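# Wheel cart with paper through door into yellow bay

## Task

Push or pull the utility cart through the self-closing door and leave it parked in the yellow bay of the far room, each of its four wheels fully inside the taped outline and none touching the tape; the copy-paper case must rest in the cart's top tray without overhanging any edge; the door must be closed at the finish; either or both robots may be used, and no robot may topple or be left leaning.

## Robot and tools

ROBOTS. There are two identical Hello Robot Stretch 4 units, r1 and r2. Each has an omni-wheel base, a lift riding a vertical mast, an arm that telescopes forward, a wrist with yaw, pitch and roll, and a two-finger gripper. A robot stands about 1.6 m tall; its base edge lies within 0.23 m of the base-frame origin. The robots never wait for one another, and equal base commands can differ by up to roughly 3 cm of travel per metre, which matters if both hold one load.

FRAMES. All positions are in metres. Base frame: origin on the floor below the base centre, x ahead, y to the left, z up. hand_pose is reported in it (a point between the open fingertips) and is only approximate. The odometry frame is where the base frame sat when the scene began; base_odometry comes from wheel rotation only, so slipping looks like travel. Its heading is in radians, left positive, -3.142 to 3.142. Each robot reports in its own frames, so where the robots are relative to each other can only be judged from images, lidar_m and wrist_depth_mm.

move. Arguments: r1 and r2 (each robot's own part; an omitted robot keeps whatever it was doing), cameras (list of names from r1_head_camera, r1_head_left_camera, r1_head_right_camera, r1_wrist_camera and the r2_ equivalents, or "all"; [] for none), and blocking, which must always be false. The call returns in about 0.5 s while motion continues. Inside a robot's part:
- base: a relative offset from where that base last reported itself (or from where it is, if a move was still running). translate_m, metres, forward positive, -2 to 2. strafe_m, metres, left positive, -2 to 2. rotate_rad, radians, counter-clockwise positive, -3.2 to 3.2. Only translate_m plus strafe_m may be combined (straight diagonal line); rotation goes alone.
- joints: absolute targets by name. lift_m 0 to 1.2; arm_m 0 to 0.55; wrist_yaw_rad -1.134 to 4.276 (0 ahead, left positive, 3.14 stowed backward); wrist_pitch_rad -1.117 to 4.259 (0 level, 1.57 pointing down); wrist_roll_rad -1.117 to 4.259 (clockwise positive seen from behind); gripper_m -0.038 to 0.141, the fingertip gap (uncertain by up to 0.015). Out-of-range joint targets are clipped and flagged; other out-of-range values get the call refused; unknown keys make it invalid.
- pace: "slow", "default", "fast" or "max" (base 0.1/0.3/0.4/0.6 m/s and 1/2/3/4 rad/s; raised lift slows the base). speeds: per-joint top speed instead of pace (not gripper_m).
- contact_limits: 0 (gentlest) to 1 for arm_m, lift_m, translate_m, strafe_m, rotate_rad; default 0.5; put each next to its own command. A base limit stays until the next base command.
- end_of_arm: "enable_torque", sent alone, revives a wrist or gripper motor that shut off.
A new move overrides only the targets it names. An empty move returns all state, all images and the scene number. Each motion lasts at most about 14 s (time_out).

wait: seconds 0 to 10, optional cameras. Returns early once any running move finishes; wait(0) shows the "earlier move" line.

stop: optional cameras. Brakes every running motion on both robots; braked parts hold and may keep pressing on contacts. It also re-brakes wheels left slack by a robot's own stop; a "stop:" line reports whether they hold.

zoom_image: camera (one name) and region [x0, y0, x1, y1] in pixels from the top-left, at most 504 wide and tall, from that camera's most recent image.

finished_scene: scene (the current number). Irreversible; the cart, paper and door must stay correct without the robots. Calls after it in the same reply act in the next scene.

RESULTS. The "move" line gives each moved robot "done" or its worst status. Statuses: done (for the base, wheels turned the full amount even if slipping), moving, off_target (resting short and maybe still pushing), contact_stop (blocked; that part goes slack), time_out (target dropped), limit_stop_at_own_body, limit_stop_at_tilt (lean over 6 degrees; lift, arm and wheels go slack), torque_fault (motor limp). A robot under "as last shown" was not commanded. on_its_own reports uncommanded behaviour such as slack parts. lidar_m: 12 distances in 30-degree sectors, first straight ahead, counting counter-clockwise (4th left, 7th behind, 10th right); "-" means nothing seen or closer than 0.25 m. wrist_depth_mm: 7x7 grid of depths, 100 to 2000 mm, "-" if unknown. base_tilt in degrees (forward, right). turned_by_wheels vs turned_by_imu differing by over about 0.1 rad in a move hints at a collision or slip. motor_effort in percent, servo_current in mA, peaks in brackets.

SEQUENCING. If a move or wait is refused, or an uncommanded stop appears, the rest of that reply's move, wait and finished_scene calls are skipped. Time passes while you think, so running moves continue.

AVOID. Any firm contact between the robots (including gripping the other's fingers or driving a base into it) fails the scene. Tipping: carrying over 1 kg with arm_m above 0.2 while driving or turning, or strong pulls with a high gripper. Self-collision: gripper over the base at low lift, combined upward tilt and roll, or turning right while tilted up. Hard hits on fixed or heavy objects, dropping items, slamming the door. To grip, command gripper_m more than 0.015 below the object's width; -0.02 or less to close around a handle.

Each tool is called after "Request:" in YAML: its name, and indented under it one key for each argument.

## Session

Request:
move:
  blocking: false

Scene clock: 0.00 s.
r1.base_odometry: x=+0.000 y=+0.000 heading=+0.000
r1.turned_by_wheels: +0.000
r1.turned_by_imu: +0.000
r1.base_tilt: forward=-1.6 right=+1.3
r1.lidar_m: 1.92 2.25 3.81 1.93 0.97 0.84 0.83 0.93 0.77 0.76 0.93 1.59
r1.base_status: not commanded
r1.joint_positions: lift_m=+0.127 arm_m=+0.000 wrist_yaw_rad=+3.089 wrist_pitch_rad=+0.002 wrist_roll_rad=+0.000 gripper_m=+0.056
r1.joint_status: not commanded
r1.measured_speeds: all 0
r1.motor_effort: lift_m=+20 arm_m=-4 wheel_0=+0 wheel_1=+1 wheel_2=+1
r1.servo_current: wrist_yaw_rad=39 wrist_pitch_rad=46 wrist_roll_rad=65 gripper_m=39
r1.hand_pose: x=-0.1125 y=+0.1024 z=+0.3046 quat_wxyz=(+0.026, -0.001, +0.000, +1.000) (m; r1's base frame)
r1.wrist_depth_mm: 137 138 - - - - - / 113 139 - - - - - / 117 140 224 - - - - / 137 161 - - - - - / - - - - - - - / - - 191 - 187 - - / 842 759 750 788 788 732 768
r2.base_odometry: x=+0.000 y=+0.000 heading=+0.000
r2.turned_by_wheels: +0.000
r2.turned_by_imu: +0.000
r2.base_tilt: forward=-0.6 right=+0.1
r2.lidar_m: 2.02 1.45 1.40 1.49 2.01 2.22 2.34 3.17 1.60 3.62 2.59 2.46
r2.base_status: not commanded
r2.joint_positions: lift_m=+0.295 arm_m=+0.000 wrist_yaw_rad=+3.133 wrist_pitch_rad=+0.002 wrist_roll_rad=+0.000 gripper_m=+0.056
r2.joint_status: not commanded
r2.measured_speeds: all 0
r2.motor_effort: lift_m=+18 arm_m=-4 wheel_0=+0 wheel_1=-1 wheel_2=+0
r2.servo_current: wrist_yaw_rad=46 wrist_pitch_rad=39 wrist_roll_rad=46 gripper_m=59
r2.hand_pose: x=-0.1167 y=+0.0898 z=+0.4727 quat_wxyz=(+0.004, -0.001, +0.000, +1.000) (m; r2's base frame)
r2.wrist_depth_mm: - 140 - - - - - / - 126 150 - - - - / - 130 185 - - - - / 144 143 272 - - - - / 229 - - - - - - / 226 1576 196 1576 190 1618 1464 / 226 1060 1138 - - 1025 1060
pictures: r1_head_camera, r1_head_left_camera, r1_head_right_camera, r1_wrist_camera, r2_head_camera, r2_head_left_camera, r2_head_right_camera, r2_wrist_camera
Images, in order (width x height): r1_head_camera 420x560, r1_head_left_camera 420x672, r1_head_right_camera 420x672, r1_wrist_camera 616x392, r2_head_camera 420x560, r2_head_left_camera 420x672, r2_head_right_camera 420x672, r2_wrist_camera 616x392.

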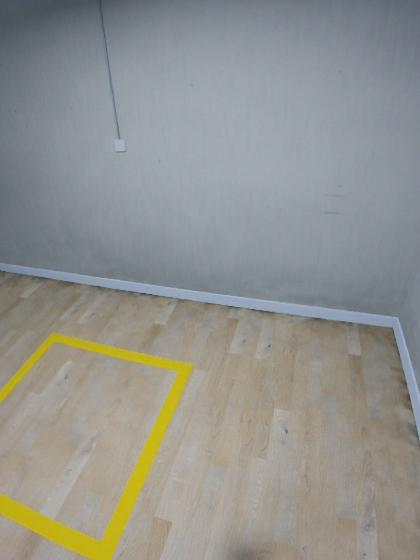

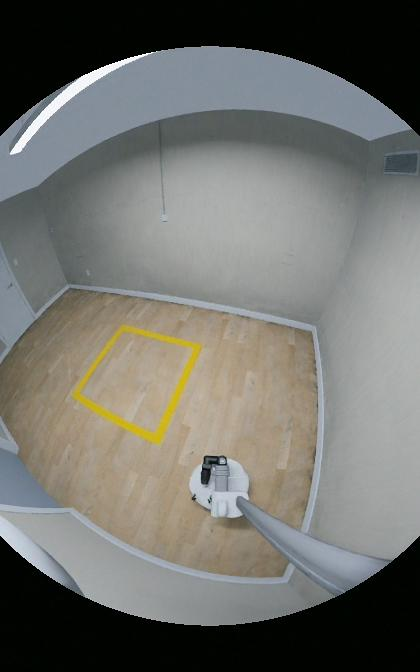

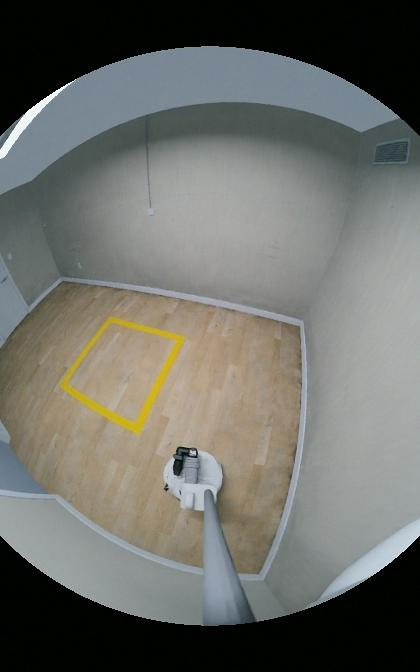

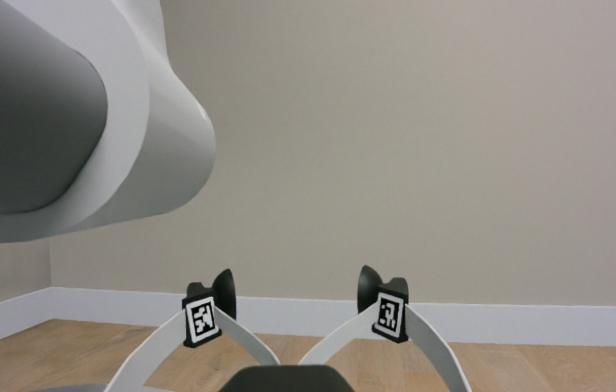

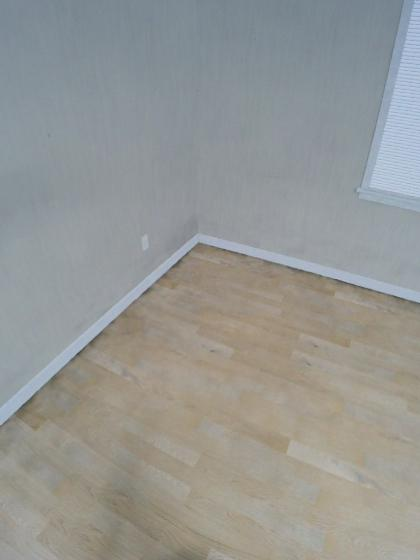

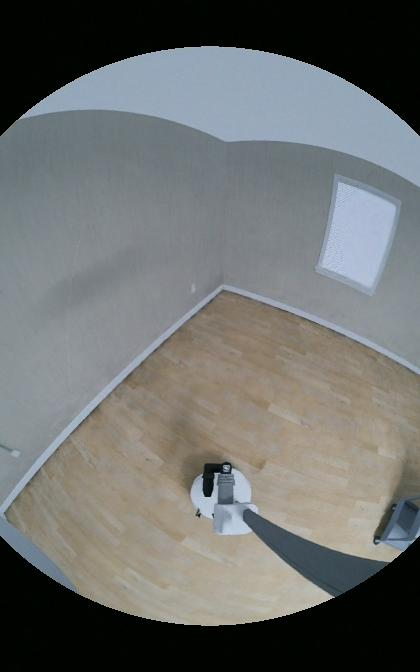

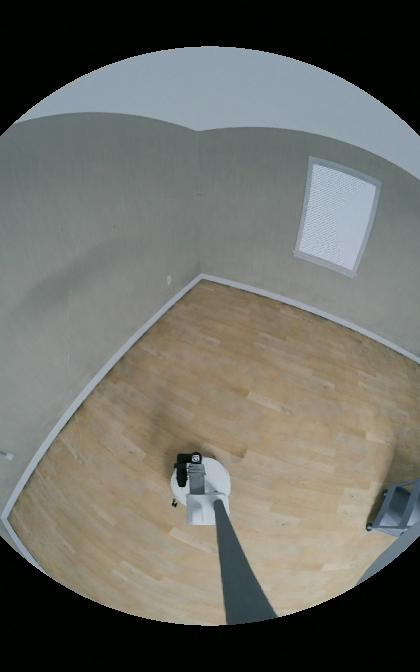

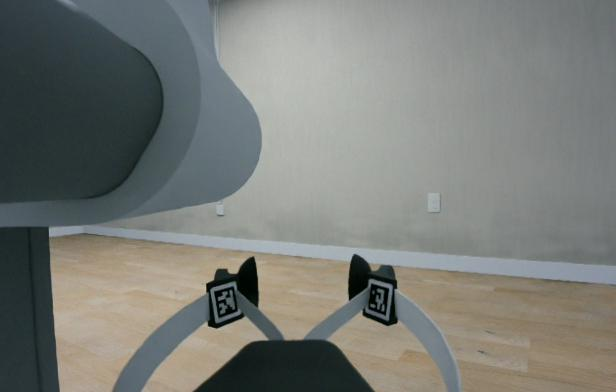

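Request:
move:
  blocking: false
  r1: {"base":{"rotate_rad":1.3}}
  r2: {"base":{"rotate_rad":-1.5}}

Request:
wait:
  seconds: 3

Request:
wait:
  seconds: 1
  cameras: ["all"]

Scene clock: 3.93 s.
move: r1 moving; r2 moving
r1.base_odometry: x=+0.000 y=+0.000 heading=+0.252
r1.turned_by_wheels: +0.252
r1.turned_by_imu: +0.252
r1.base_tilt: forward=-1.6 right=+1.2
r1.lidar_m: 1.98 2.71 3.66 1.25 0.89 0.80 0.87 0.80 0.77 0.82 1.11 1.92
r1.base_status: rotate_rad moving
r1.joint_positions: lift_m=+0.127 arm_m=+0.000 wrist_yaw_rad=+3.089 wrist_pitch_rad=+0.002 wrist_roll_rad=+0.000 gripper_m=+0.056
r1.joint_status: not commanded
r1.measured_speeds: translate_m=-0.001 strafe_m=-0.001 rotate_rad=+0.980 lift_m=+0.000 arm_m=+0.000 wrist_yaw_rad=+0.000 wrist_pitch_rad=+0.000 wrist_roll_rad=+0.000
r1.motor_effort: lift_m=+20(20) arm_m=-4(4) wheel_0=-8(9) wheel_1=-6(9) wheel_2=-7(7)
r1.servo_current: wrist_yaw_rad=59(59) wrist_pitch_rad=39(46) wrist_roll_rad=46(59) gripper_m=39(39)
r1.hand_pose: x=-0.1125 y=+0.1024 z=+0.3046 quat_wxyz=(+0.026, -0.001, +0.000, +1.000) (m; r1's base frame)
r1.wrist_depth_mm: 136 138 - - - - - / 113 139 - - - - - / 114 140 226 - - - - / 137 160 - - - - - / - - - - - - - / - 1060 190 - 187 - - / 778 750 750 798 750 699 732
r2.base_odometry: x=+0.000 y=+0.000 heading=-0.252
r2.turned_by_wheels: -0.252
r2.turned_by_imu: -0.244
r2.base_tilt: forward=-0.7 right=+0.1
r2.lidar_m: 2.52 1.62 1.40 1.40 1.67 2.23 2.24 2.64 1.59 1.63 2.93 2.49
r2.base_status: rotate_rad moving
r2.joint_positions: lift_m=+0.295 arm_m=+0.000 wrist_yaw_rad=+3.133 wrist_pitch_rad=+0.002 wrist_roll_rad=+0.000 gripper_m=+0.056
r2.joint_status: not commanded
r2.measured_speeds: translate_m=+0.000 strafe_m=+0.000 rotate_rad=-0.974 lift_m=+0.000 arm_m=+0.000 wrist_yaw_rad=+0.000 wrist_pitch_rad=+0.000 wrist_roll_rad=+0.000
r2.motor_effort: lift_m=+18(18) arm_m=-4(4) wheel_0=+8(9) wheel_1=+8(10) wheel_2=+9(11)
r2.servo_current: wrist_yaw_rad=33(52) wrist_pitch_rad=39(46) wrist_roll_rad=52(52) gripper_m=39(59)
r2.hand_pose: x=-0.1167 y=+0.0898 z=+0.4727 quat_wxyz=(+0.004, -0.001, +0.000, +1.000) (m; r2's base frame)
r2.wrist_depth_mm: - 141 - - - - - / - 127 150 - - - - / - 130 184 - - - - / 144 143 272 - - - - / 229 - - - - - - / 227 1576 196 1576 190 1661 1464 / 226 1060 1138 - - 1060 1060
pictures: none

Scene clock: 5.33 s.
earlier move: r1 done; r2 moving
r1.base_odometry: x=+0.000 y=+0.000 heading=+1.300
r1.turned_by_wheels: +1.048
r1.turned_by_imu: +1.053
r1.base_tilt: forward=-1.6 right=+1.3
r1.lidar_m: 3.79 1.23 0.89 0.83 0.88 0.82 0.77 0.81 1.10 1.93 2.00 2.67
r1.base_status: done
r1.joint_positions: lift_m=+0.127 arm_m=+0.000 wrist_yaw_rad=+3.089 wrist_pitch_rad=+0.002 wrist_roll_rad=+0.000 gripper_m=+0.056
r1.joint_status: not commanded
r1.measured_speeds: all 0
r1.motor_effort: lift_m=+20(20) arm_m=-4(4) wheel_0=-4(10) wheel_1=-1(9) wheel_2=-1(8)
r1.servo_current: wrist_yaw_rad=52(65) wrist_pitch_rad=46(52) wrist_roll_rad=59(65) gripper_m=39(46)
r1.hand_pose: x=-0.1125 y=+0.1024 z=+0.3046 quat_wxyz=(+0.026, -0.001, +0.000, +1.000) (m; r1's base frame)
r1.wrist_depth_mm: 136 138 - - - - - / 113 139 - - - - - / 118 140 229 - - - - / 137 162 - - - - - / - - - - - - - / - - 191 - 187 - - / 788 707 750 143 778 768 809
r2.base_odometry: x=+0.000 y=+0.000 heading=-1.499
r2.turned_by_wheels: -1.248
r2.turned_by_imu: -1.215
r2.base_tilt: forward=-0.6 right=+0.0
r2.lidar_m: 3.32 2.54 2.47 1.87 1.46 1.41 1.51 2.19 2.23 2.40 3.45 1.59
r2.base_status: rotate_rad moving
r2.joint_positions: lift_m=+0.295 arm_m=+0.000 wrist_yaw_rad=+3.133 wrist_pitch_rad=+0.002 wrist_roll_rad=+0.000 gripper_m=+0.056
r2.joint_status: not commanded
r2.measured_speeds: all 0
r2.motor_effort: lift_m=+18(18) arm_m=-4(4) wheel_0=+3(11) wheel_1=+0(11) wheel_2=+2(11)
r2.servo_current: wrist_yaw_rad=39(59) wrist_pitch_rad=46(46) wrist_roll_rad=39(52) gripper_m=46(59)
r2.hand_pose: x=-0.1167 y=+0.0898 z=+0.4727 quat_wxyz=(+0.004, -0.001, +0.000, +1.000) (m; r2's base frame)
r2.wrist_depth_mm: - 140 - - - - - / - 126 141 - - - - / - 129 185 - - - - / 144 143 264 - - - - / 229 - - - - - - / 227 1576 196 1336 190 - - / 226 1078 1138 - - 1042 1060
wait: 1.40 of 3 s (r1 has come to rest)
pictures: none

Scene clock: 5.47 s.
earlier move: r2 done
r1.base_odometry: x=+0.000 y=+0.000 heading=+1.300
r1.turned_by_wheels: +0.000
r1.turned_by_imu: +0.000
r1.base_tilt: forward=-1.6 right=+1.3
r1.lidar_m: 3.80 1.24 0.87 0.84 0.88 0.82 0.76 0.79 1.08 1.92 1.95 2.66
r1.base_status: done
r1.joint_positions: lift_m=+0.127 arm_m=+0.000 wrist_yaw_rad=+3.089 wrist_pitch_rad=+0.002 wrist_roll_rad=+0.000 gripper_m=+0.056
r1.joint_status: not commanded
r1.measured_speeds: all 0
r1.motor_effort: lift_m=+20(20) arm_m=-4(4) wheel_0=-3(10) wheel_1=-1(9) wheel_2=-1(8)
r1.servo_current: wrist_yaw_rad=33(65) wrist_pitch_rad=33(52) wrist_roll_rad=52(65) gripper_m=39(46)
r1.hand_pose: x=-0.1125 y=+0.1024 z=+0.3046 quat_wxyz=(+0.026, -0.001, +0.000, +1.000) (m; r1's base frame)
r1.wrist_depth_mm: 136 139 - - - - - / 113 139 - - - - - / 117 140 229 - - - - / 137 161 - - - - - / - - - - - - - / - - 190 - 187 - - / 788 707 759 143 788 788 820
r2.base_odometry: x=+0.000 y=+0.000 heading=-1.499
r2.turned_by_wheels: +0.000
r2.turned_by_imu: +0.000
r2.base_tilt: forward=-0.6 right=+0.1
r2.lidar_m: 3.34 2.53 2.50 1.87 1.44 1.40 1.52 2.20 2.23 2.38 3.46 1.60
r2.base_status: done
r2.joint_positions: lift_m=+0.295 arm_m=+0.000 wrist_yaw_rad=+3.133 wrist_pitch_rad=+0.002 wrist_roll_rad=+0.000 gripper_m=+0.056
r2.joint_status: not commanded
r2.measured_speeds: all 0
r2.motor_effort: lift_m=+18(18) arm_m=-4(4) wheel_0=+3(11) wheel_1=+1(11) wheel_2=+2(11)
r2.servo_current: wrist_yaw_rad=39(59) wrist_pitch_rad=39(46) wrist_roll_rad=52(52) gripper_m=39(59)
r2.hand_pose: x=-0.1167 y=+0.0898 z=+0.4727 quat_wxyz=(+0.004, -0.001, +0.000, +1.000) (m; r2's base frame)
r2.wrist_depth_mm: - 140 - - - - - / - 126 142 - - - - / - 130 185 - - - - / 144 143 265 - - - - / 229 - - - - - - / 228 1537 196 1336 190 - - / 226 1060 1138 - - 1042 1078
wait: 0.13 of 1 s (r2 has come to rest)
pictures: r1_head_camera, r1_head_left_camera, r1_head_right_camera, r1_wrist_camera, r2_head_camera, r2_head_left_camera, r2_head_right_camera, r2_wrist_camera
Images, in order (width x height): r1_head_camera 420x560, r1_head_left_camera 420x672, r1_head_right_camera 420x672, r1_wrist_camera 616x392, r2_head_camera 420x560, r2_head_left_camera 420x672, r2_head_right_camera 420x672, r2_wrist_camera 616x392.

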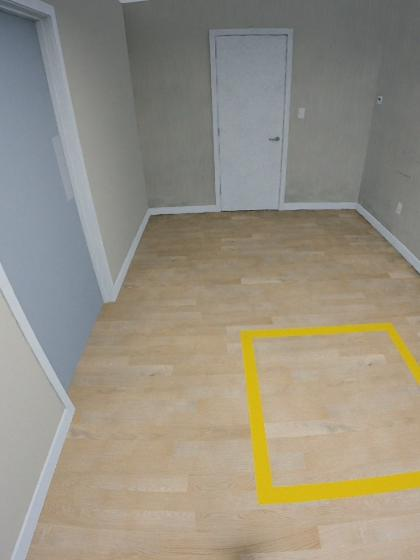

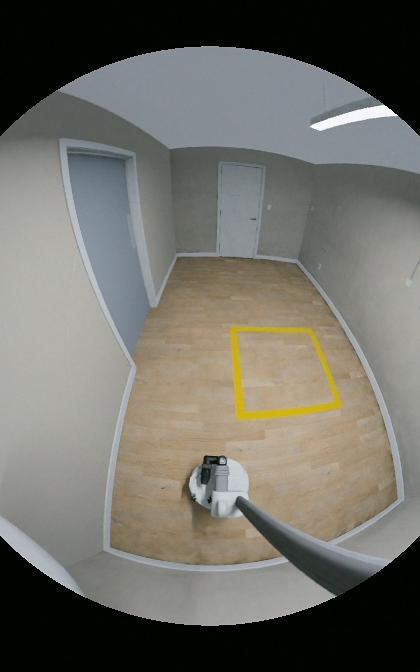

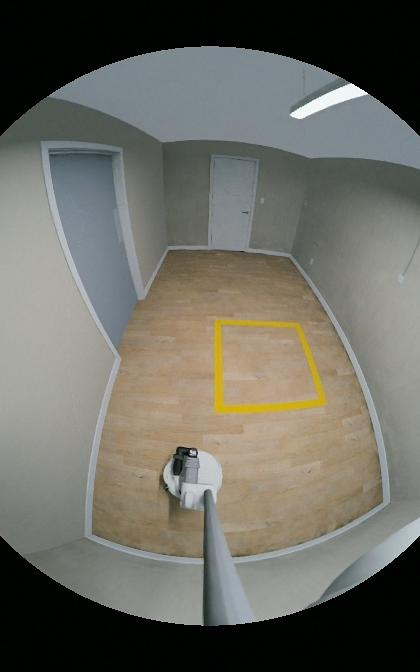

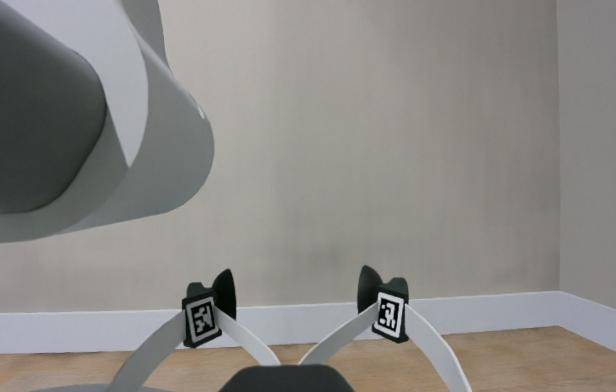

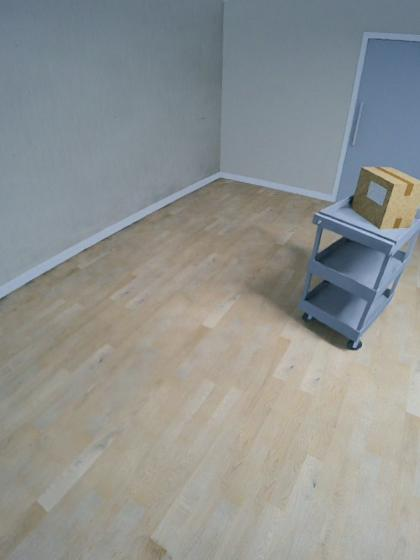

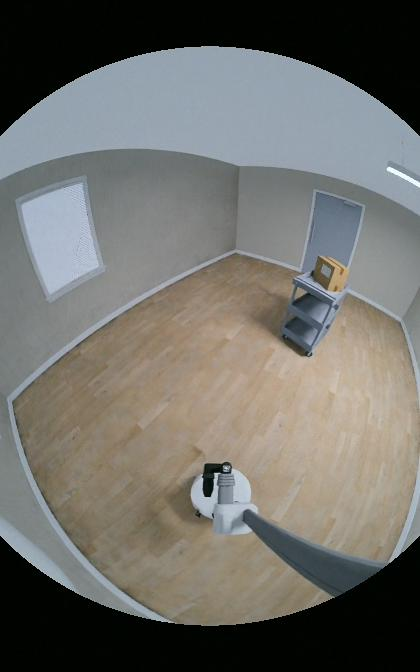

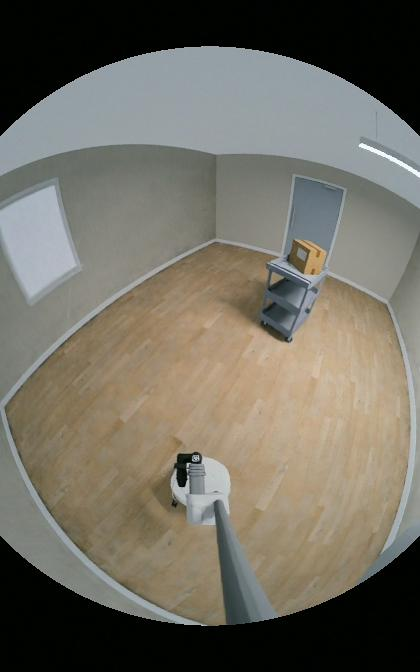

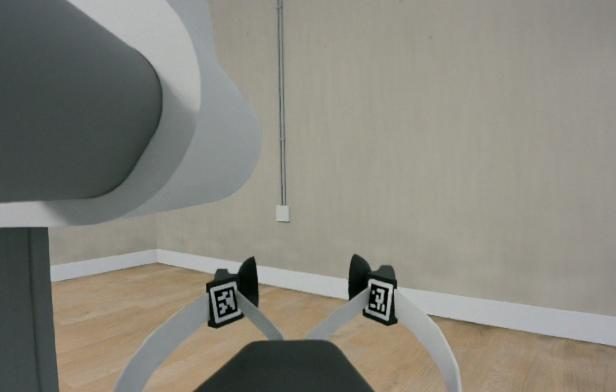

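Request:
zoom_image:
  camera: "r2_head_camera"
  region: [260, 20, 420, 360]

Request:
zoom_image:
  camera: "r1_head_camera"
  region: [0, 0, 200, 420]

Scaled by 1.482 from the camera's 420x560 image, which has a finer 1200x1600 frame.

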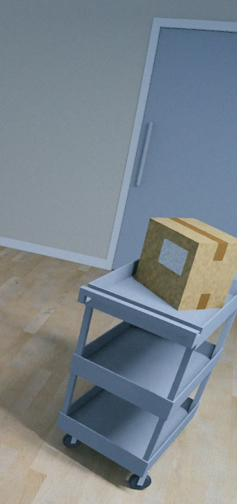

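Scaled by 1.200 from the camera's 420x560 image, which has a finer 600x800 frame.

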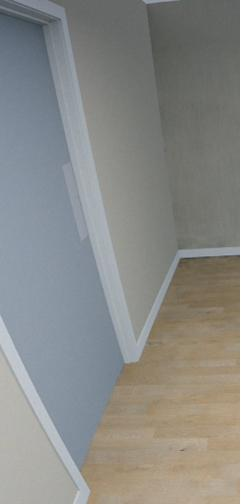

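Request:
move:
  blocking: false
  r2: {"base":{"rotate_rad":-0.5}}

Request:
wait:
  seconds: 2
  cameras: ["r2_head_camera","r2_head_left_camera"]

Request:
wait:
  seconds: 0.2
  cameras: ["r2_head_camera","r2_head_left_camera"]

Request:
zoom_image:
  camera: "r2_head_camera"
  region: [0, 0, 420, 400]

Scene clock: 56.17 s.
move: r2 moving
r1: as last shown
r1.lidar_m: 3.79 1.26 0.87 0.84 0.86 0.83 0.77 0.82 1.09 1.92 1.98 2.66
r1.motor_effort: lift_m=+20(20) arm_m=-4(4) wheel_0=-3(4) wheel_1=-1(1) wheel_2=-1(1)
r1.servo_current: wrist_yaw_rad=52(52) wrist_pitch_rad=46(46) wrist_roll_rad=46(65) gripper_m=46(46)
r1.wrist_depth_mm: 136 138 - - - - - / 113 139 - - - - - / 117 139 229 - - - - / 137 162 - - - - - / - - - - - - - / - - 190 - 188 - - / 788 715 759 143 788 768 820
r2.base_odometry: x=+0.000 y=+0.000 heading=-1.752
r2.turned_by_wheels: -0.252
r2.turned_by_imu: -0.244
r2.base_tilt: forward=-0.7 right=+0.0
r2.lidar_m: 1.69 2.82 2.49 2.48 1.56 1.39 1.43 1.73 2.22 2.25 2.77 1.60
r2.base_status: rotate_rad moving
r2.joint_positions: lift_m=+0.295 arm_m=+0.000 wrist_yaw_rad=+3.133 wrist_pitch_rad=+0.002 wrist_roll_rad=+0.000 gripper_m=+0.056
r2.joint_status: not commanded
r2.measured_speeds: translate_m=+0.000 strafe_m=+0.000 rotate_rad=-0.976 lift_m=+0.000 arm_m=+0.000 wrist_yaw_rad=+0.000 wrist_pitch_rad=+0.000 wrist_roll_rad=+0.000
r2.motor_effort: lift_m=+18(18) arm_m=-4(4) wheel_0=+5(10) wheel_1=+8(9) wheel_2=+10(11)
r2.servo_current: wrist_yaw_rad=46(59) wrist_pitch_rad=46(46) wrist_roll_rad=46(59) gripper_m=52(52)
r2.hand_pose: x=-0.1167 y=+0.0898 z=+0.4727 quat_wxyz=(+0.004, -0.001, +0.000, +1.000) (m; r2's base frame)
r2.wrist_depth_mm: - 141 - - - - - / - 126 141 - - - - / - 130 184 - - - - / 144 143 207 - - - - / 230 - - - - - - / 227 1576 195 1308 191 - - / 226 1078 1118 - - 1042 1042
pictures: none

Scene clock: 56.97 s.
earlier move: r2 done
r1.base_odometry: x=+0.000 y=+0.000 heading=+1.300
r1.turned_by_wheels: +0.000
r1.turned_by_imu: +0.000
r1.base_tilt: forward=-1.6 right=+1.3
r1.lidar_m: 3.80 1.25 0.89 0.83 0.86 0.82 0.77 0.81 1.11 1.90 1.99 2.70
r1.base_status: not commanded
r1.joint_positions: lift_m=+0.127 arm_m=+0.000 wrist_yaw_rad=+3.089 wrist_pitch_rad=+0.002 wrist_roll_rad=+0.000 gripper_m=+0.056
r1.joint_status: not commanded
r1.measured_speeds: all 0
r1.motor_effort: lift_m=+20(20) arm_m=-4(4) wheel_0=-3(4) wheel_1=-1(2) wheel_2=-1(1)
r1.servo_current: wrist_yaw_rad=46(65) wrist_pitch_rad=39(52) wrist_roll_rad=52(65) gripper_m=46(46)
r1.hand_pose: x=-0.1125 y=+0.1024 z=+0.3046 quat_wxyz=(+0.026, -0.001, +0.000, +1.000) (m; r1's base frame)
r1.wrist_depth_mm: 137 138 - - - - - / 113 139 - - - - - / 118 140 229 - - - - / 137 162 - - - - - / - - - - - - - / - - 190 - 187 - - / 788 723 750 143 798 778 809
r2.base_odometry: x=+0.000 y=+0.000 heading=-1.999
r2.turned_by_wheels: -0.247
r2.turned_by_imu: -0.241
r2.base_tilt: forward=-0.7 right=+0.1
r2.lidar_m: 1.62 3.25 2.53 2.47 1.84 1.44 1.41 1.53 2.26 2.23 2.42 3.59
r2.base_status: done
r2.joint_positions: lift_m=+0.295 arm_m=+0.000 wrist_yaw_rad=+3.133 wrist_pitch_rad=+0.002 wrist_roll_rad=+0.000 gripper_m=+0.056
r2.joint_status: not commanded
r2.measured_speeds: all 0
r2.motor_effort: lift_m=+18(18) arm_m=-4(4) wheel_0=+1(10) wheel_1=+3(9) wheel_2=+4(11)
r2.servo_current: wrist_yaw_rad=65(65) wrist_pitch_rad=39(46) wrist_roll_rad=46(59) gripper_m=46(52)
r2.hand_pose: x=-0.1167 y=+0.0898 z=+0.4727 quat_wxyz=(+0.004, -0.001, +0.000, +1.000) (m; r2's base frame)
r2.wrist_depth_mm: - 140 - - - - - / - 127 141 - - - - / - 130 185 - - - - / 144 143 207 - - - - / 220 - - - - - - / 220 1430 192 171 190 - 1366 / 226 1078 1160 - - 1060 1060
wait: 0.80 of 2 s (r2 has come to rest)
pictures: r2_head_camera, r2_head_left_camera
Images, in order (width x height): r2_head_camera 420x560, r2_head_left_camera 420x672.

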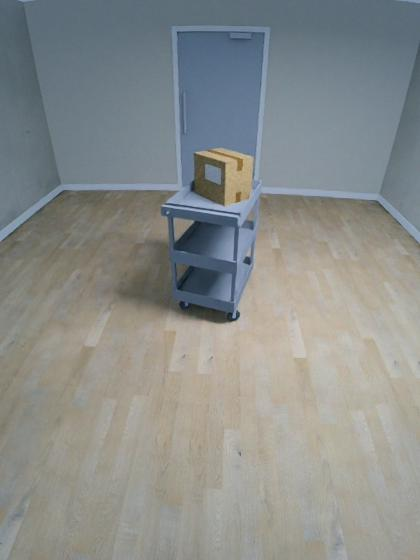

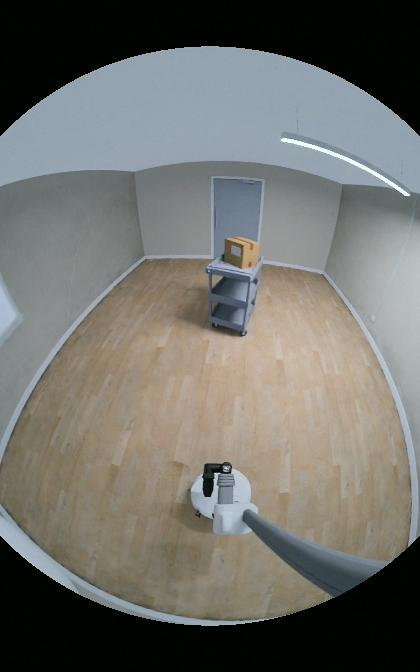

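Scene clock: 57.17 s.
r1.base_odometry: x=+0.000 y=+0.000 heading=+1.300
r1.turned_by_wheels: +0.000
r1.turned_by_imu: +0.000
r1.base_tilt: forward=-1.6 right=+1.3
r1.lidar_m: 3.81 1.23 0.91 0.84 0.86 0.84 0.75 0.81 1.10 1.93 1.99 2.70
r1.base_status: not commanded
r1.joint_positions: lift_m=+0.127 arm_m=+0.000 wrist_yaw_rad=+3.089 wrist_pitch_rad=+0.002 wrist_roll_rad=+0.000 gripper_m=+0.056
r1.joint_status: not commanded
r1.measured_speeds: all 0
r1.motor_effort: lift_m=+20(20) arm_m=-4(4) wheel_0=-4(4) wheel_1=-1(2) wheel_2=-1(1)
r1.servo_current: wrist_yaw_rad=39(65) wrist_pitch_rad=46(52) wrist_roll_rad=46(65) gripper_m=39(46)
r1.hand_pose: x=-0.1125 y=+0.1024 z=+0.3046 quat_wxyz=(+0.026, -0.001, +0.000, +1.000) (m; r1's base frame)
r1.wrist_depth_mm: 136 138 - - - - - / 113 139 - - - - - / 118 139 229 - - - - / 137 162 - - - - - / - - - - - - - / - - 191 - 187 - - / 788 699 750 143 798 778 820
r2.base_odometry: x=+0.000 y=+0.000 heading=-1.999
r2.turned_by_wheels: +0.000
r2.turned_by_imu: +0.000
r2.base_tilt: forward=-0.7 right=+0.1
r2.lidar_m: 1.62 3.29 2.54 2.51 1.85 1.45 1.40 1.51 2.25 2.22 2.40 3.56
r2.base_status: done
r2.joint_positions: lift_m=+0.295 arm_m=+0.000 wrist_yaw_rad=+3.133 wrist_pitch_rad=+0.002 wrist_roll_rad=+0.000 gripper_m=+0.056
r2.joint_status: not commanded
r2.measured_speeds: all 0
r2.motor_effort: lift_m=+18(18) arm_m=-4(4) wheel_0=+2(10) wheel_1=+3(9) wheel_2=+4(11)
r2.servo_current: wrist_yaw_rad=46(65) wrist_pitch_rad=39(46) wrist_roll_rad=33(59) gripper_m=46(52)
r2.hand_pose: x=-0.1167 y=+0.0898 z=+0.4727 quat_wxyz=(+0.004, -0.001, +0.000, +1.000) (m; r2's base frame)
r2.wrist_depth_mm: - 141 - - - - - / - 126 142 - - - - / - 129 185 - - - - / 144 143 207 - - - - / 220 - - - - - - / 220 1464 191 171 190 - 1308 / 227 1060 1138 - - 1042 1060
wait: 0.20 s; no rest
pictures: r2_head_camera, r2_head_left_camera
Images, in order (width x height): r2_head_camera 420x560, r2_head_left_camera 420x672.

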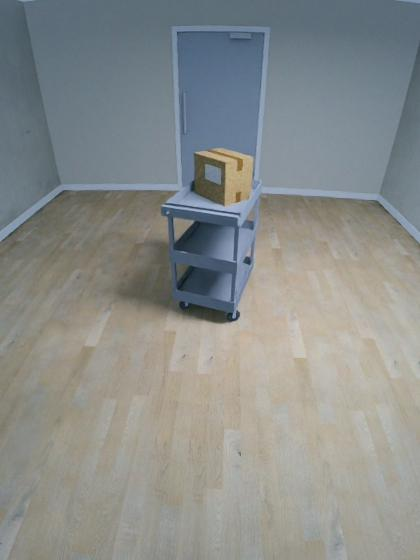

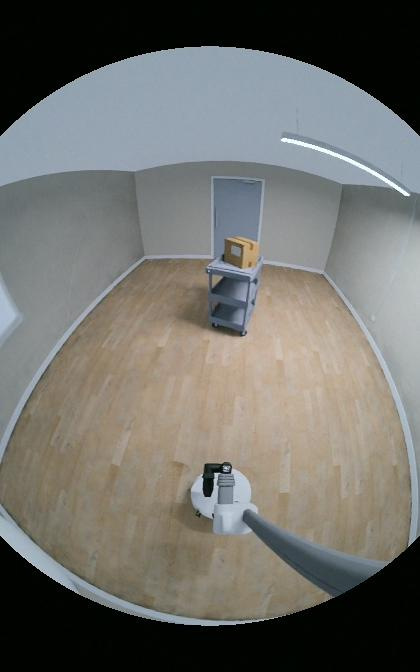

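Scaled by 1.200 from the camera's 420x560 image, which has a finer 1200x1600 frame.

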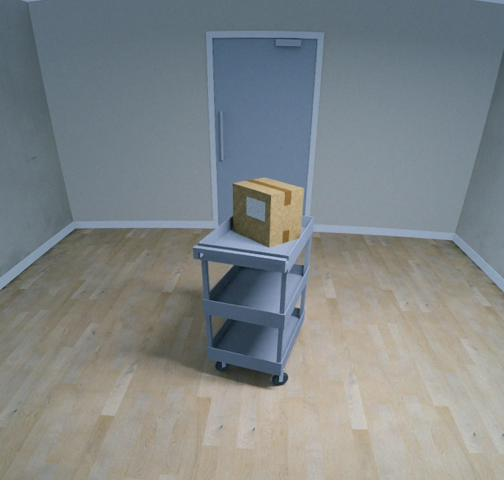

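Request:
move:
  blocking: false
  r1: {"base":{"rotate_rad":1.57},"joints":{"lift_m":0.9,"wrist_yaw_rad":0.0}}
  r2: {"base":{"rotate_rad":-0.08},"joints":{"lift_m":0.9,"wrist_yaw_rad":0.0,"gripper_m":0.1}}

Request:
wait:
  seconds: 2.5

Request:
wait:
  seconds: 1.5
  cameras: ["all"]

Request:
wait:
  seconds: 1
  cameras: ["all"]

Scene clock: 87.50 s.
move: r1 moving; r2 moving
r1.base_odometry: x=+0.000 y=+0.000 heading=+1.552
r1.turned_by_wheels: +0.252
r1.turned_by_imu: +0.253
r1.base_tilt: forward=-1.6 right=+1.3
r1.lidar_m: 2.03 1.05 0.84 0.84 0.94 0.79 0.77 0.90 1.52 1.94 2.21 3.63
r1.base_status: rotate_rad moving
r1.joint_positions: lift_m=+0.164 arm_m=+0.000 wrist_yaw_rad=+2.503 wrist_pitch_rad=+0.002 wrist_roll_rad=+0.000 gripper_m=+0.056
r1.joint_status: lift_m moving; wrist_yaw_rad moving
r1.measured_speeds: translate_m=+0.000 strafe_m=+0.000 rotate_rad=+0.970 lift_m=+0.146 arm_m=+0.000 wrist_yaw_rad=-1.820 wrist_pitch_rad=+0.000 wrist_roll_rad=+0.000
r1.motor_effort: lift_m=+27(28) arm_m=-4(4) wheel_0=-8(9) wheel_1=-9(9) wheel_2=-7(8)
r1.servo_current: wrist_yaw_rad=72(130) wrist_pitch_rad=39(52) wrist_roll_rad=52(59) gripper_m=46(52)
r1.hand_pose: x=-0.0084 y=+0.2422 z=+0.3421 quat_wxyz=(+0.314, -0.001, +0.000, +0.949) (m; r1's base frame)
r1.wrist_depth_mm: - - - - - - - / - - - - - - - / - - - - - - - / - - - - - - - / - - - - - - - / - - 190 - 188 - - / - 152 820 153 866 768 -
r2.base_odometry: x=+0.000 y=+0.000 heading=-2.078
r2.turned_by_wheels: -0.079
r2.turned_by_imu: -0.077
r2.base_tilt: forward=-0.7 right=+0.1
r2.lidar_m: 1.60 3.47 2.55 2.48 1.96 1.47 1.40 1.47 2.07 2.24 2.34 3.27
r2.base_status: rotate_rad moving
r2.joint_positions: lift_m=+0.333 arm_m=+0.000 wrist_yaw_rad=+2.569 wrist_pitch_rad=+0.002 wrist_roll_rad=+0.000 gripper_m=+0.075
r2.joint_status: lift_m moving; wrist_yaw_rad moving; gripper_m moving
r2.measured_speeds: translate_m=+0.000 strafe_m=+0.000 rotate_rad=+0.000 lift_m=+0.146 arm_m=+0.000 wrist_yaw_rad=-1.740 wrist_pitch_rad=+0.000 wrist_roll_rad=+0.000
r2.motor_effort: lift_m=+22(26) arm_m=-4(4) wheel_0=+3(7) wheel_1=+2(8) wheel_2=+4(9)
r2.servo_current: wrist_yaw_rad=91(130) wrist_pitch_rad=39(46) wrist_roll_rad=33(52) gripper_m=91(91)
r2.hand_pose: x=-0.0241 y=+0.2297 z=+0.5103 quat_wxyz=(+0.282, -0.001, +0.000, +0.959) (m; r2's base frame)
r2.wrist_depth_mm: - - - - - - - / - - - - - - - / - - - - - - - / - - - - - - - / - - - - - - - / - - 190 1464 190 1756 1537 / 1138 1138 1229 - 1182 1078 1118
pictures: none

Scene clock: 90.00 s.
earlier move: r1 moving; r2 moving
r1.base_odometry: x=+0.000 y=+0.000 heading=+2.869
r1.turned_by_wheels: +1.317
r1.turned_by_imu: +1.325
r1.base_tilt: forward=-1.6 right=+1.3
r1.lidar_m: 0.85 0.87 0.82 0.75 0.79 1.11 1.91 2.01 2.68 3.92 1.28 0.87
r1.base_status: done
r1.joint_positions: lift_m=+0.850 arm_m=+0.000 wrist_yaw_rad=+0.003 wrist_pitch_rad=+0.002 wrist_roll_rad=+0.000 gripper_m=+0.056
r1.joint_status: lift_m moving; wrist_yaw_rad moving
r1.measured_speeds: translate_m=+0.000 strafe_m=+0.000 rotate_rad=+0.000 lift_m=+0.177 arm_m=+0.000 wrist_yaw_rad=+0.000 wrist_pitch_rad=+0.000 wrist_roll_rad=+0.000
r1.motor_effort: lift_m=+24(29) arm_m=-4(4) wheel_0=-2(11) wheel_1=-1(9) wheel_2=-1(8)
r1.servo_current: wrist_yaw_rad=52(130) wrist_pitch_rad=52(52) wrist_roll_rad=39(78) gripper_m=39(52)
r1.hand_pose: x=+0.4596 y=-0.0866 z=+1.0278 quat_wxyz=(+1.000, +0.000, +0.001, +0.001) (m; r1's base frame)
r1.wrist_depth_mm: - - - - - - - / - - - - - - - / - - - - - - - / - - - - - - - / - - - - - - - / - - 191 - 187 - - / - 141 - 137 - - -
r2.base_odometry: x=+0.000 y=+0.000 heading=-2.078
r2.turned_by_wheels: +0.000
r2.turned_by_imu: +0.000
r2.base_tilt: forward=-0.6 right=+0.1
r2.lidar_m: 1.59 3.48 2.55 2.50 1.96 1.47 1.39 1.47 2.10 2.21 2.34 3.27
r2.base_status: done
r2.joint_positions: lift_m=+0.900 arm_m=+0.000 wrist_yaw_rad=+0.003 wrist_pitch_rad=+0.002 wrist_roll_rad=+0.000 gripper_m=+0.100
r2.joint_status: lift_m moving; wrist_yaw_rad moving; the others done
r2.measured_speeds: translate_m=+0.000 strafe_m=+0.000 rotate_rad=+0.000 lift_m=+0.009 arm_m=+0.000 wrist_yaw_rad=+0.000 wrist_pitch_rad=+0.000 wrist_roll_rad=+0.000
r2.motor_effort: lift_m=+21(26) arm_m=-4(4) wheel_0=+2(7) wheel_1=+3(8) wheel_2=+3(9)
r2.servo_current: wrist_yaw_rad=7(130) wrist_pitch_rad=39(46) wrist_roll_rad=39(65) gripper_m=52(104)
r2.hand_pose: x=+0.4596 y=-0.0866 z=+1.0774 quat_wxyz=(+1.000, +0.000, +0.001, +0.001) (m; r2's base frame)
r2.wrist_depth_mm: - - - - - - - / - - - - - - - / - - - - - - - / - - - 1863 - - - / - - - 1756 - - - / - - 193 - 195 - - / - - - - - - -
wait: 2.50 s; no rest
pictures: none

Scene clock: 90.30 s.
earlier move: r1 moving; r2 done
r1.base_odometry: x=+0.000 y=+0.000 heading=+2.869
r1.turned_by_wheels: +0.000
r1.turned_by_imu: +0.000
r1.base_tilt: forward=-1.6 right=+1.2
r1.lidar_m: 0.84 0.86 0.80 0.77 0.82 1.09 1.93 2.01 2.69 3.92 1.27 0.89
r1.base_status: done
r1.joint_positions: lift_m=+0.888 arm_m=+0.000 wrist_yaw_rad=+0.003 wrist_pitch_rad=+0.002 wrist_roll_rad=+0.000 gripper_m=+0.056
r1.joint_status: lift_m moving; wrist_yaw_rad moving
r1.measured_speeds: translate_m=+0.000 strafe_m=+0.000 rotate_rad=+0.000 lift_m=+0.087 arm_m=+0.000 wrist_yaw_rad=+0.000 wrist_pitch_rad=+0.000 wrist_roll_rad=+0.000
r1.motor_effort: lift_m=+26(29) arm_m=-4(4) wheel_0=-2(11) wheel_1=-1(9) wheel_2=-1(8)
r1.servo_current: wrist_yaw_rad=39(130) wrist_pitch_rad=46(52) wrist_roll_rad=52(78) gripper_m=39(52)
r1.hand_pose: x=+0.4596 y=-0.0866 z=+1.0659 quat_wxyz=(+1.000, +0.000, +0.001, +0.001) (m; r1's base frame)
r1.wrist_depth_mm: - - - - - - - / - - - - - - - / - - - - - - - / - - - - - - - / - - - - - - - / - - 190 - 188 - - / - 141 - 136 - - -
r2.base_odometry: x=+0.000 y=+0.000 heading=-2.078
r2.turned_by_wheels: +0.000
r2.turned_by_imu: +0.000
r2.base_tilt: forward=-0.7 right=+0.1
r2.lidar_m: 1.61 3.50 2.58 2.49 1.96 1.46 1.41 1.51 2.07 2.22 2.37 3.25
r2.base_status: done
r2.joint_positions: lift_m=+0.900 arm_m=+0.000 wrist_yaw_rad=+0.003 wrist_pitch_rad=+0.002 wrist_roll_rad=+0.000 gripper_m=+0.100
r2.joint_status: all done
r2.measured_speeds: all 0
r2.motor_effort: lift_m=+21(26) arm_m=-4(4) wheel_0=+2(7) wheel_1=+2(8) wheel_2=+3(9)
r2.servo_current: wrist_yaw_rad=46(130) wrist_pitch_rad=46(46) wrist_roll_rad=52(65) gripper_m=46(104)
r2.hand_pose: x=+0.4596 y=-0.0866 z=+1.0775 quat_wxyz=(+1.000, +0.000, +0.001, +0.001) (m; r2's base frame)
r2.wrist_depth_mm: - - - - - - - / - - - - - - - / - - - - - - - / - - - 1863 - - - / - - - 1756 - - - / - - 193 - 195 - - / - - - - - - -
wait: 0.30 of 1.5 s (r2 has come to rest)
pictures: r1_head_camera, r1_head_left_camera, r1_head_right_camera, r1_wrist_camera, r2_head_camera, r2_head_left_camera, r2_head_right_camera, r2_wrist_camera
Images, in order (width x height): r1_head_camera 420x560, r1_head_left_camera 420x672, r1_head_right_camera 420x672, r1_wrist_camera 616x392, r2_head_camera 420x560, r2_head_left_camera 420x672, r2_head_right_camera 420x672, r2_wrist_camera 616x392.

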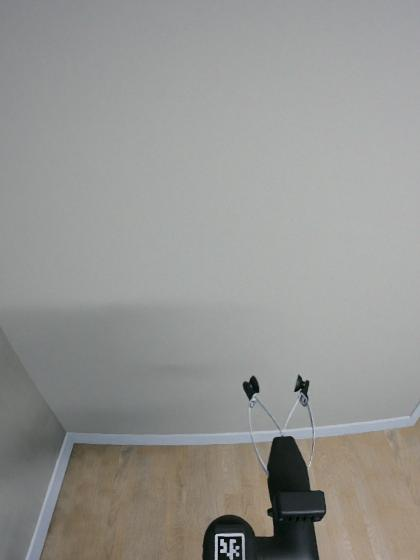

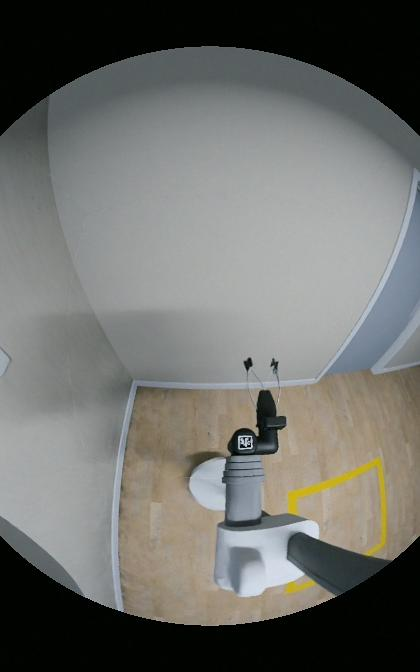

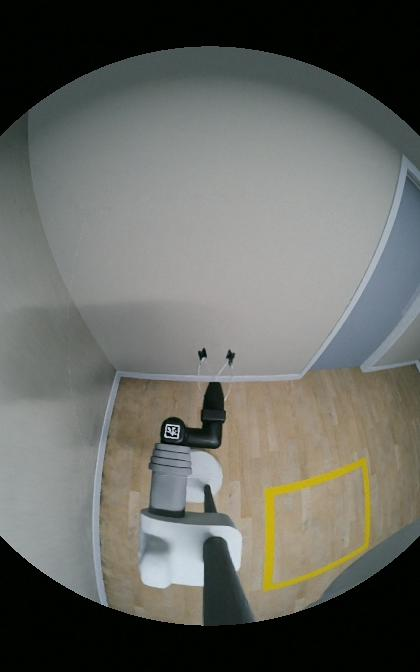

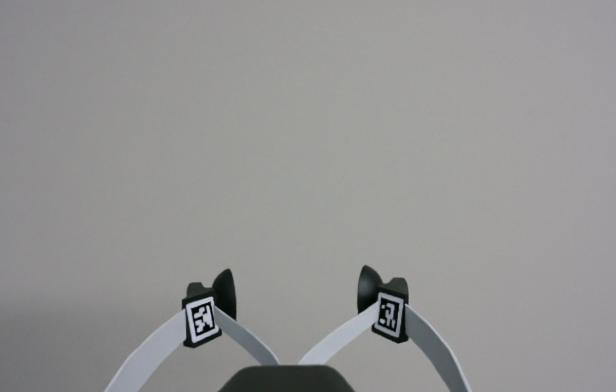

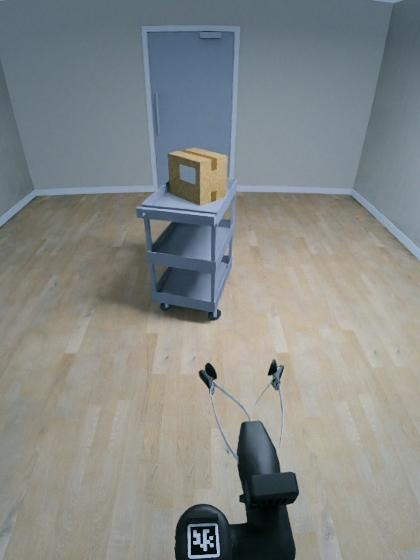

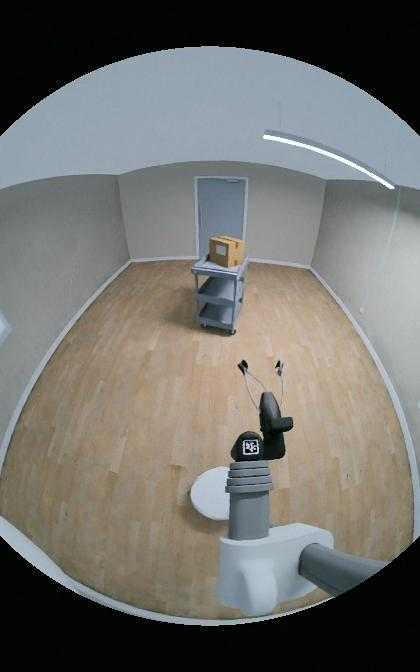

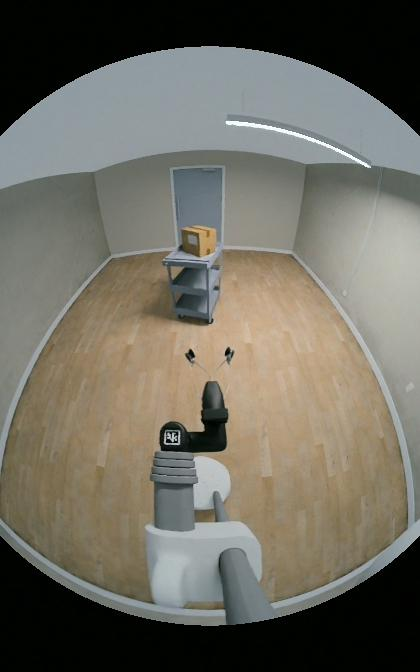

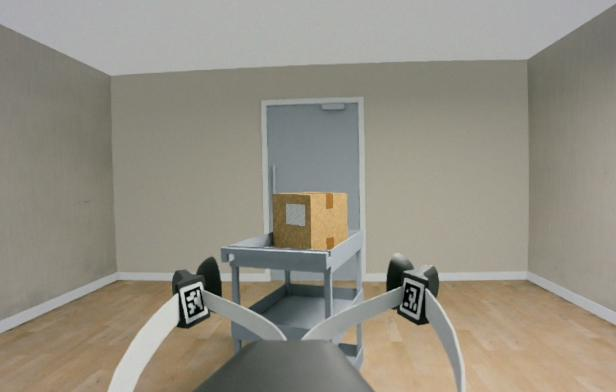

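Scene clock: 90.87 s.
earlier move: r1 done
r1.base_odometry: x=+0.000 y=+0.000 heading=+2.869
r1.turned_by_wheels: +0.000
r1.turned_by_imu: +0.000
r1.base_tilt: forward=-1.6 right=+1.3
r1.lidar_m: 0.84 0.88 0.80 0.77 0.81 1.09 1.93 2.02 2.66 3.93 1.27 0.90
r1.base_status: done
r1.joint_positions: lift_m=+0.899 arm_m=+0.000 wrist_yaw_rad=+0.003 wrist_pitch_rad=+0.002 wrist_roll_rad=+0.000 gripper_m=+0.056
r1.joint_status: all done
r1.measured_speeds: all 0
r1.motor_effort: lift_m=+25(29) arm_m=-4(4) wheel_0=-2(11) wheel_1=-1(9) wheel_2=-1(8)
r1.servo_current: wrist_yaw_rad=39(130) wrist_pitch_rad=39(52) wrist_roll_rad=39(78) gripper_m=39(52)
r1.hand_pose: x=+0.4596 y=-0.0866 z=+1.0771 quat_wxyz=(+1.000, +0.000, +0.001, +0.001) (m; r1's base frame)
r1.wrist_depth_mm: - - - - - - - / - - - - - - - / - - - - - - - / - - - - - - - / - - - - - - - / - - 191 - 187 - - / - 140 - 137 - - -
r2.base_odometry: x=+0.000 y=+0.000 heading=-2.078
r2.turned_by_wheels: +0.000
r2.turned_by_imu: +0.000
r2.base_tilt: forward=-0.7 right=+0.1
r2.lidar_m: 1.64 3.47 2.56 2.48 1.96 1.47 1.41 1.49 2.07 2.21 2.34 3.27
r2.base_status: done
r2.joint_positions: lift_m=+0.900 arm_m=+0.000 wrist_yaw_rad=+0.003 wrist_pitch_rad=+0.002 wrist_roll_rad=+0.000 gripper_m=+0.100
r2.joint_status: all done
r2.measured_speeds: all 0
r2.motor_effort: lift_m=+21(26) arm_m=-4(4) wheel_0=+2(7) wheel_1=+3(8) wheel_2=+3(9)
r2.servo_current: wrist_yaw_rad=46(130) wrist_pitch_rad=33(46) wrist_roll_rad=46(65) gripper_m=46(104)
r2.hand_pose: x=+0.4596 y=-0.0866 z=+1.0775 quat_wxyz=(+1.000, +0.000, +0.001, +0.001) (m; r2's base frame)
r2.wrist_depth_mm: - - - - - - - / - - - - - - - / - - - - - - - / - - - 1808 - - - / - - - 1756 - - - / - - 193 - 195 - - / - - - - - - -
wait: 0.57 of 1 s (r1 has come to rest)
pictures: r1_head_camera, r1_head_left_camera, r1_head_right_camera, r1_wrist_camera, r2_head_camera, r2_head_left_camera, r2_head_right_camera, r2_wrist_camera
Images, in order (width x height): r1_head_camera 420x560, r1_head_left_camera 420x672, r1_head_right_camera 420x672, r1_wrist_camera 616x392, r2_head_camera 420x560, r2_head_left_camera 420x672, r2_head_right_camera 420x672, r2_wrist_camera 616x392.

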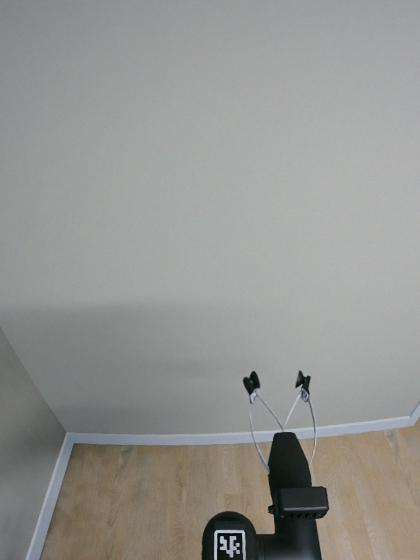

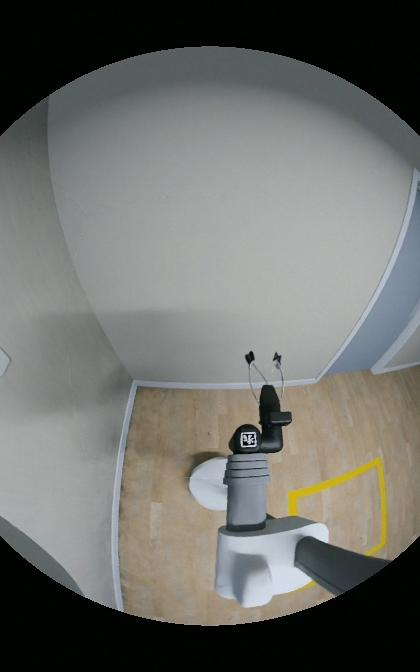

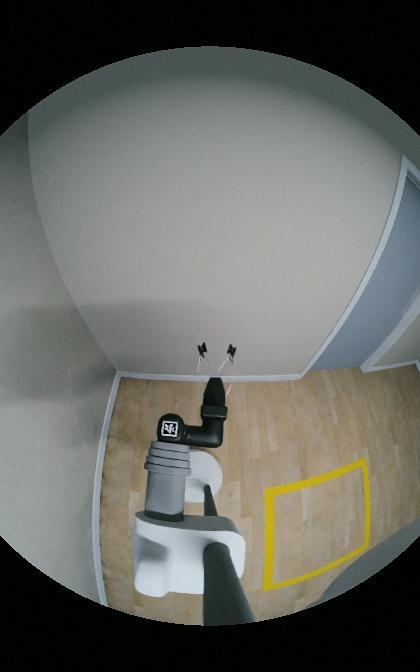

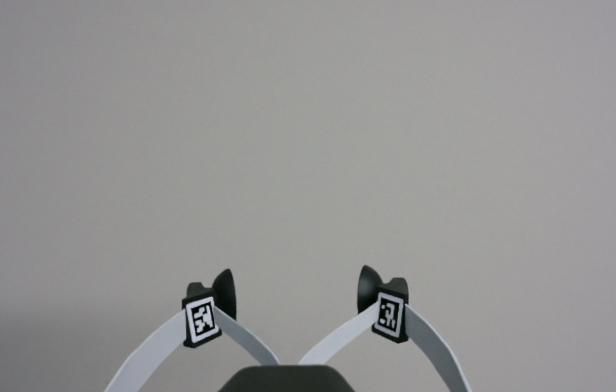

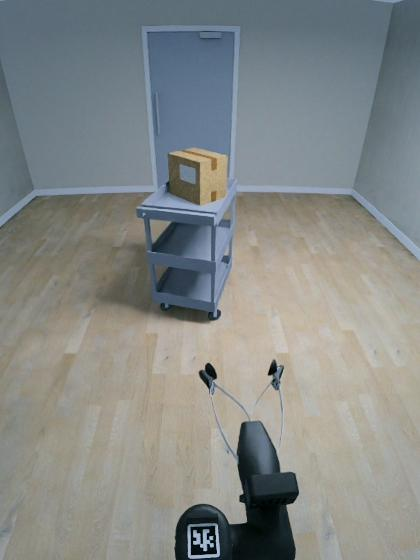

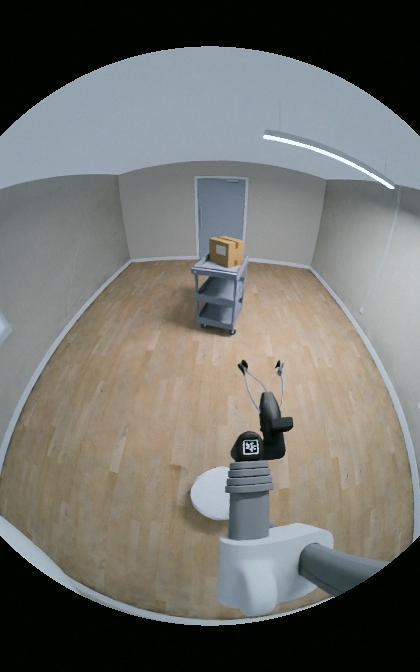

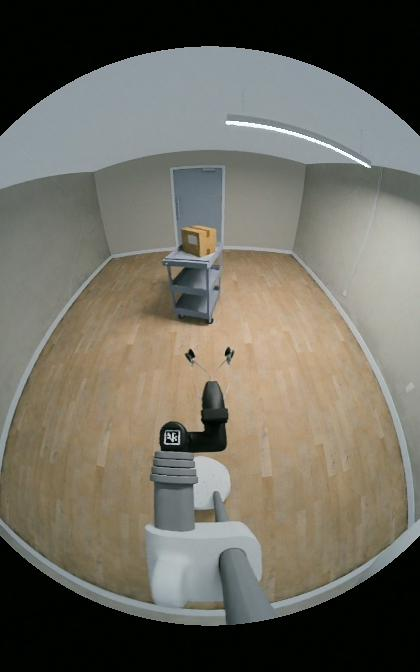

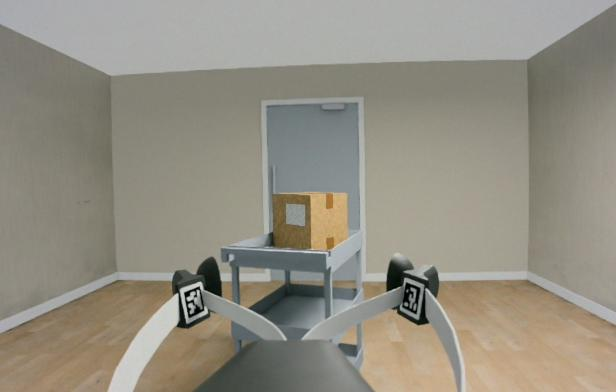

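Request:
zoom_image:
  camera: "r2_wrist_camera"
  region: [190, 170, 390, 370]

Request:
zoom_image:
  camera: "r2_head_camera"
  region: [120, 130, 260, 330]

Scaled by 2.520.

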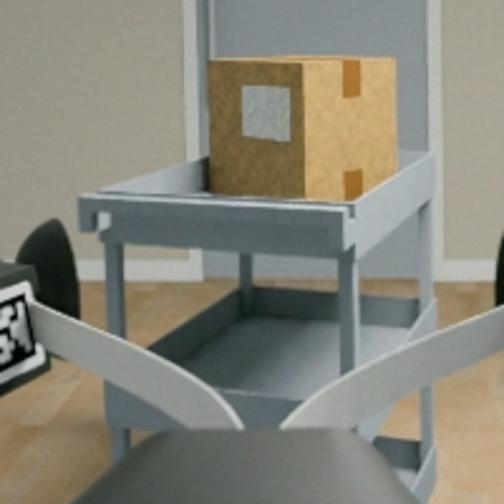

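Scaled by 2.520 from the camera's 420x560 image, which has a finer 1200x1600 frame.

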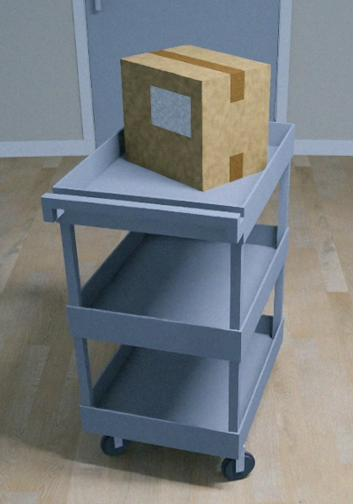

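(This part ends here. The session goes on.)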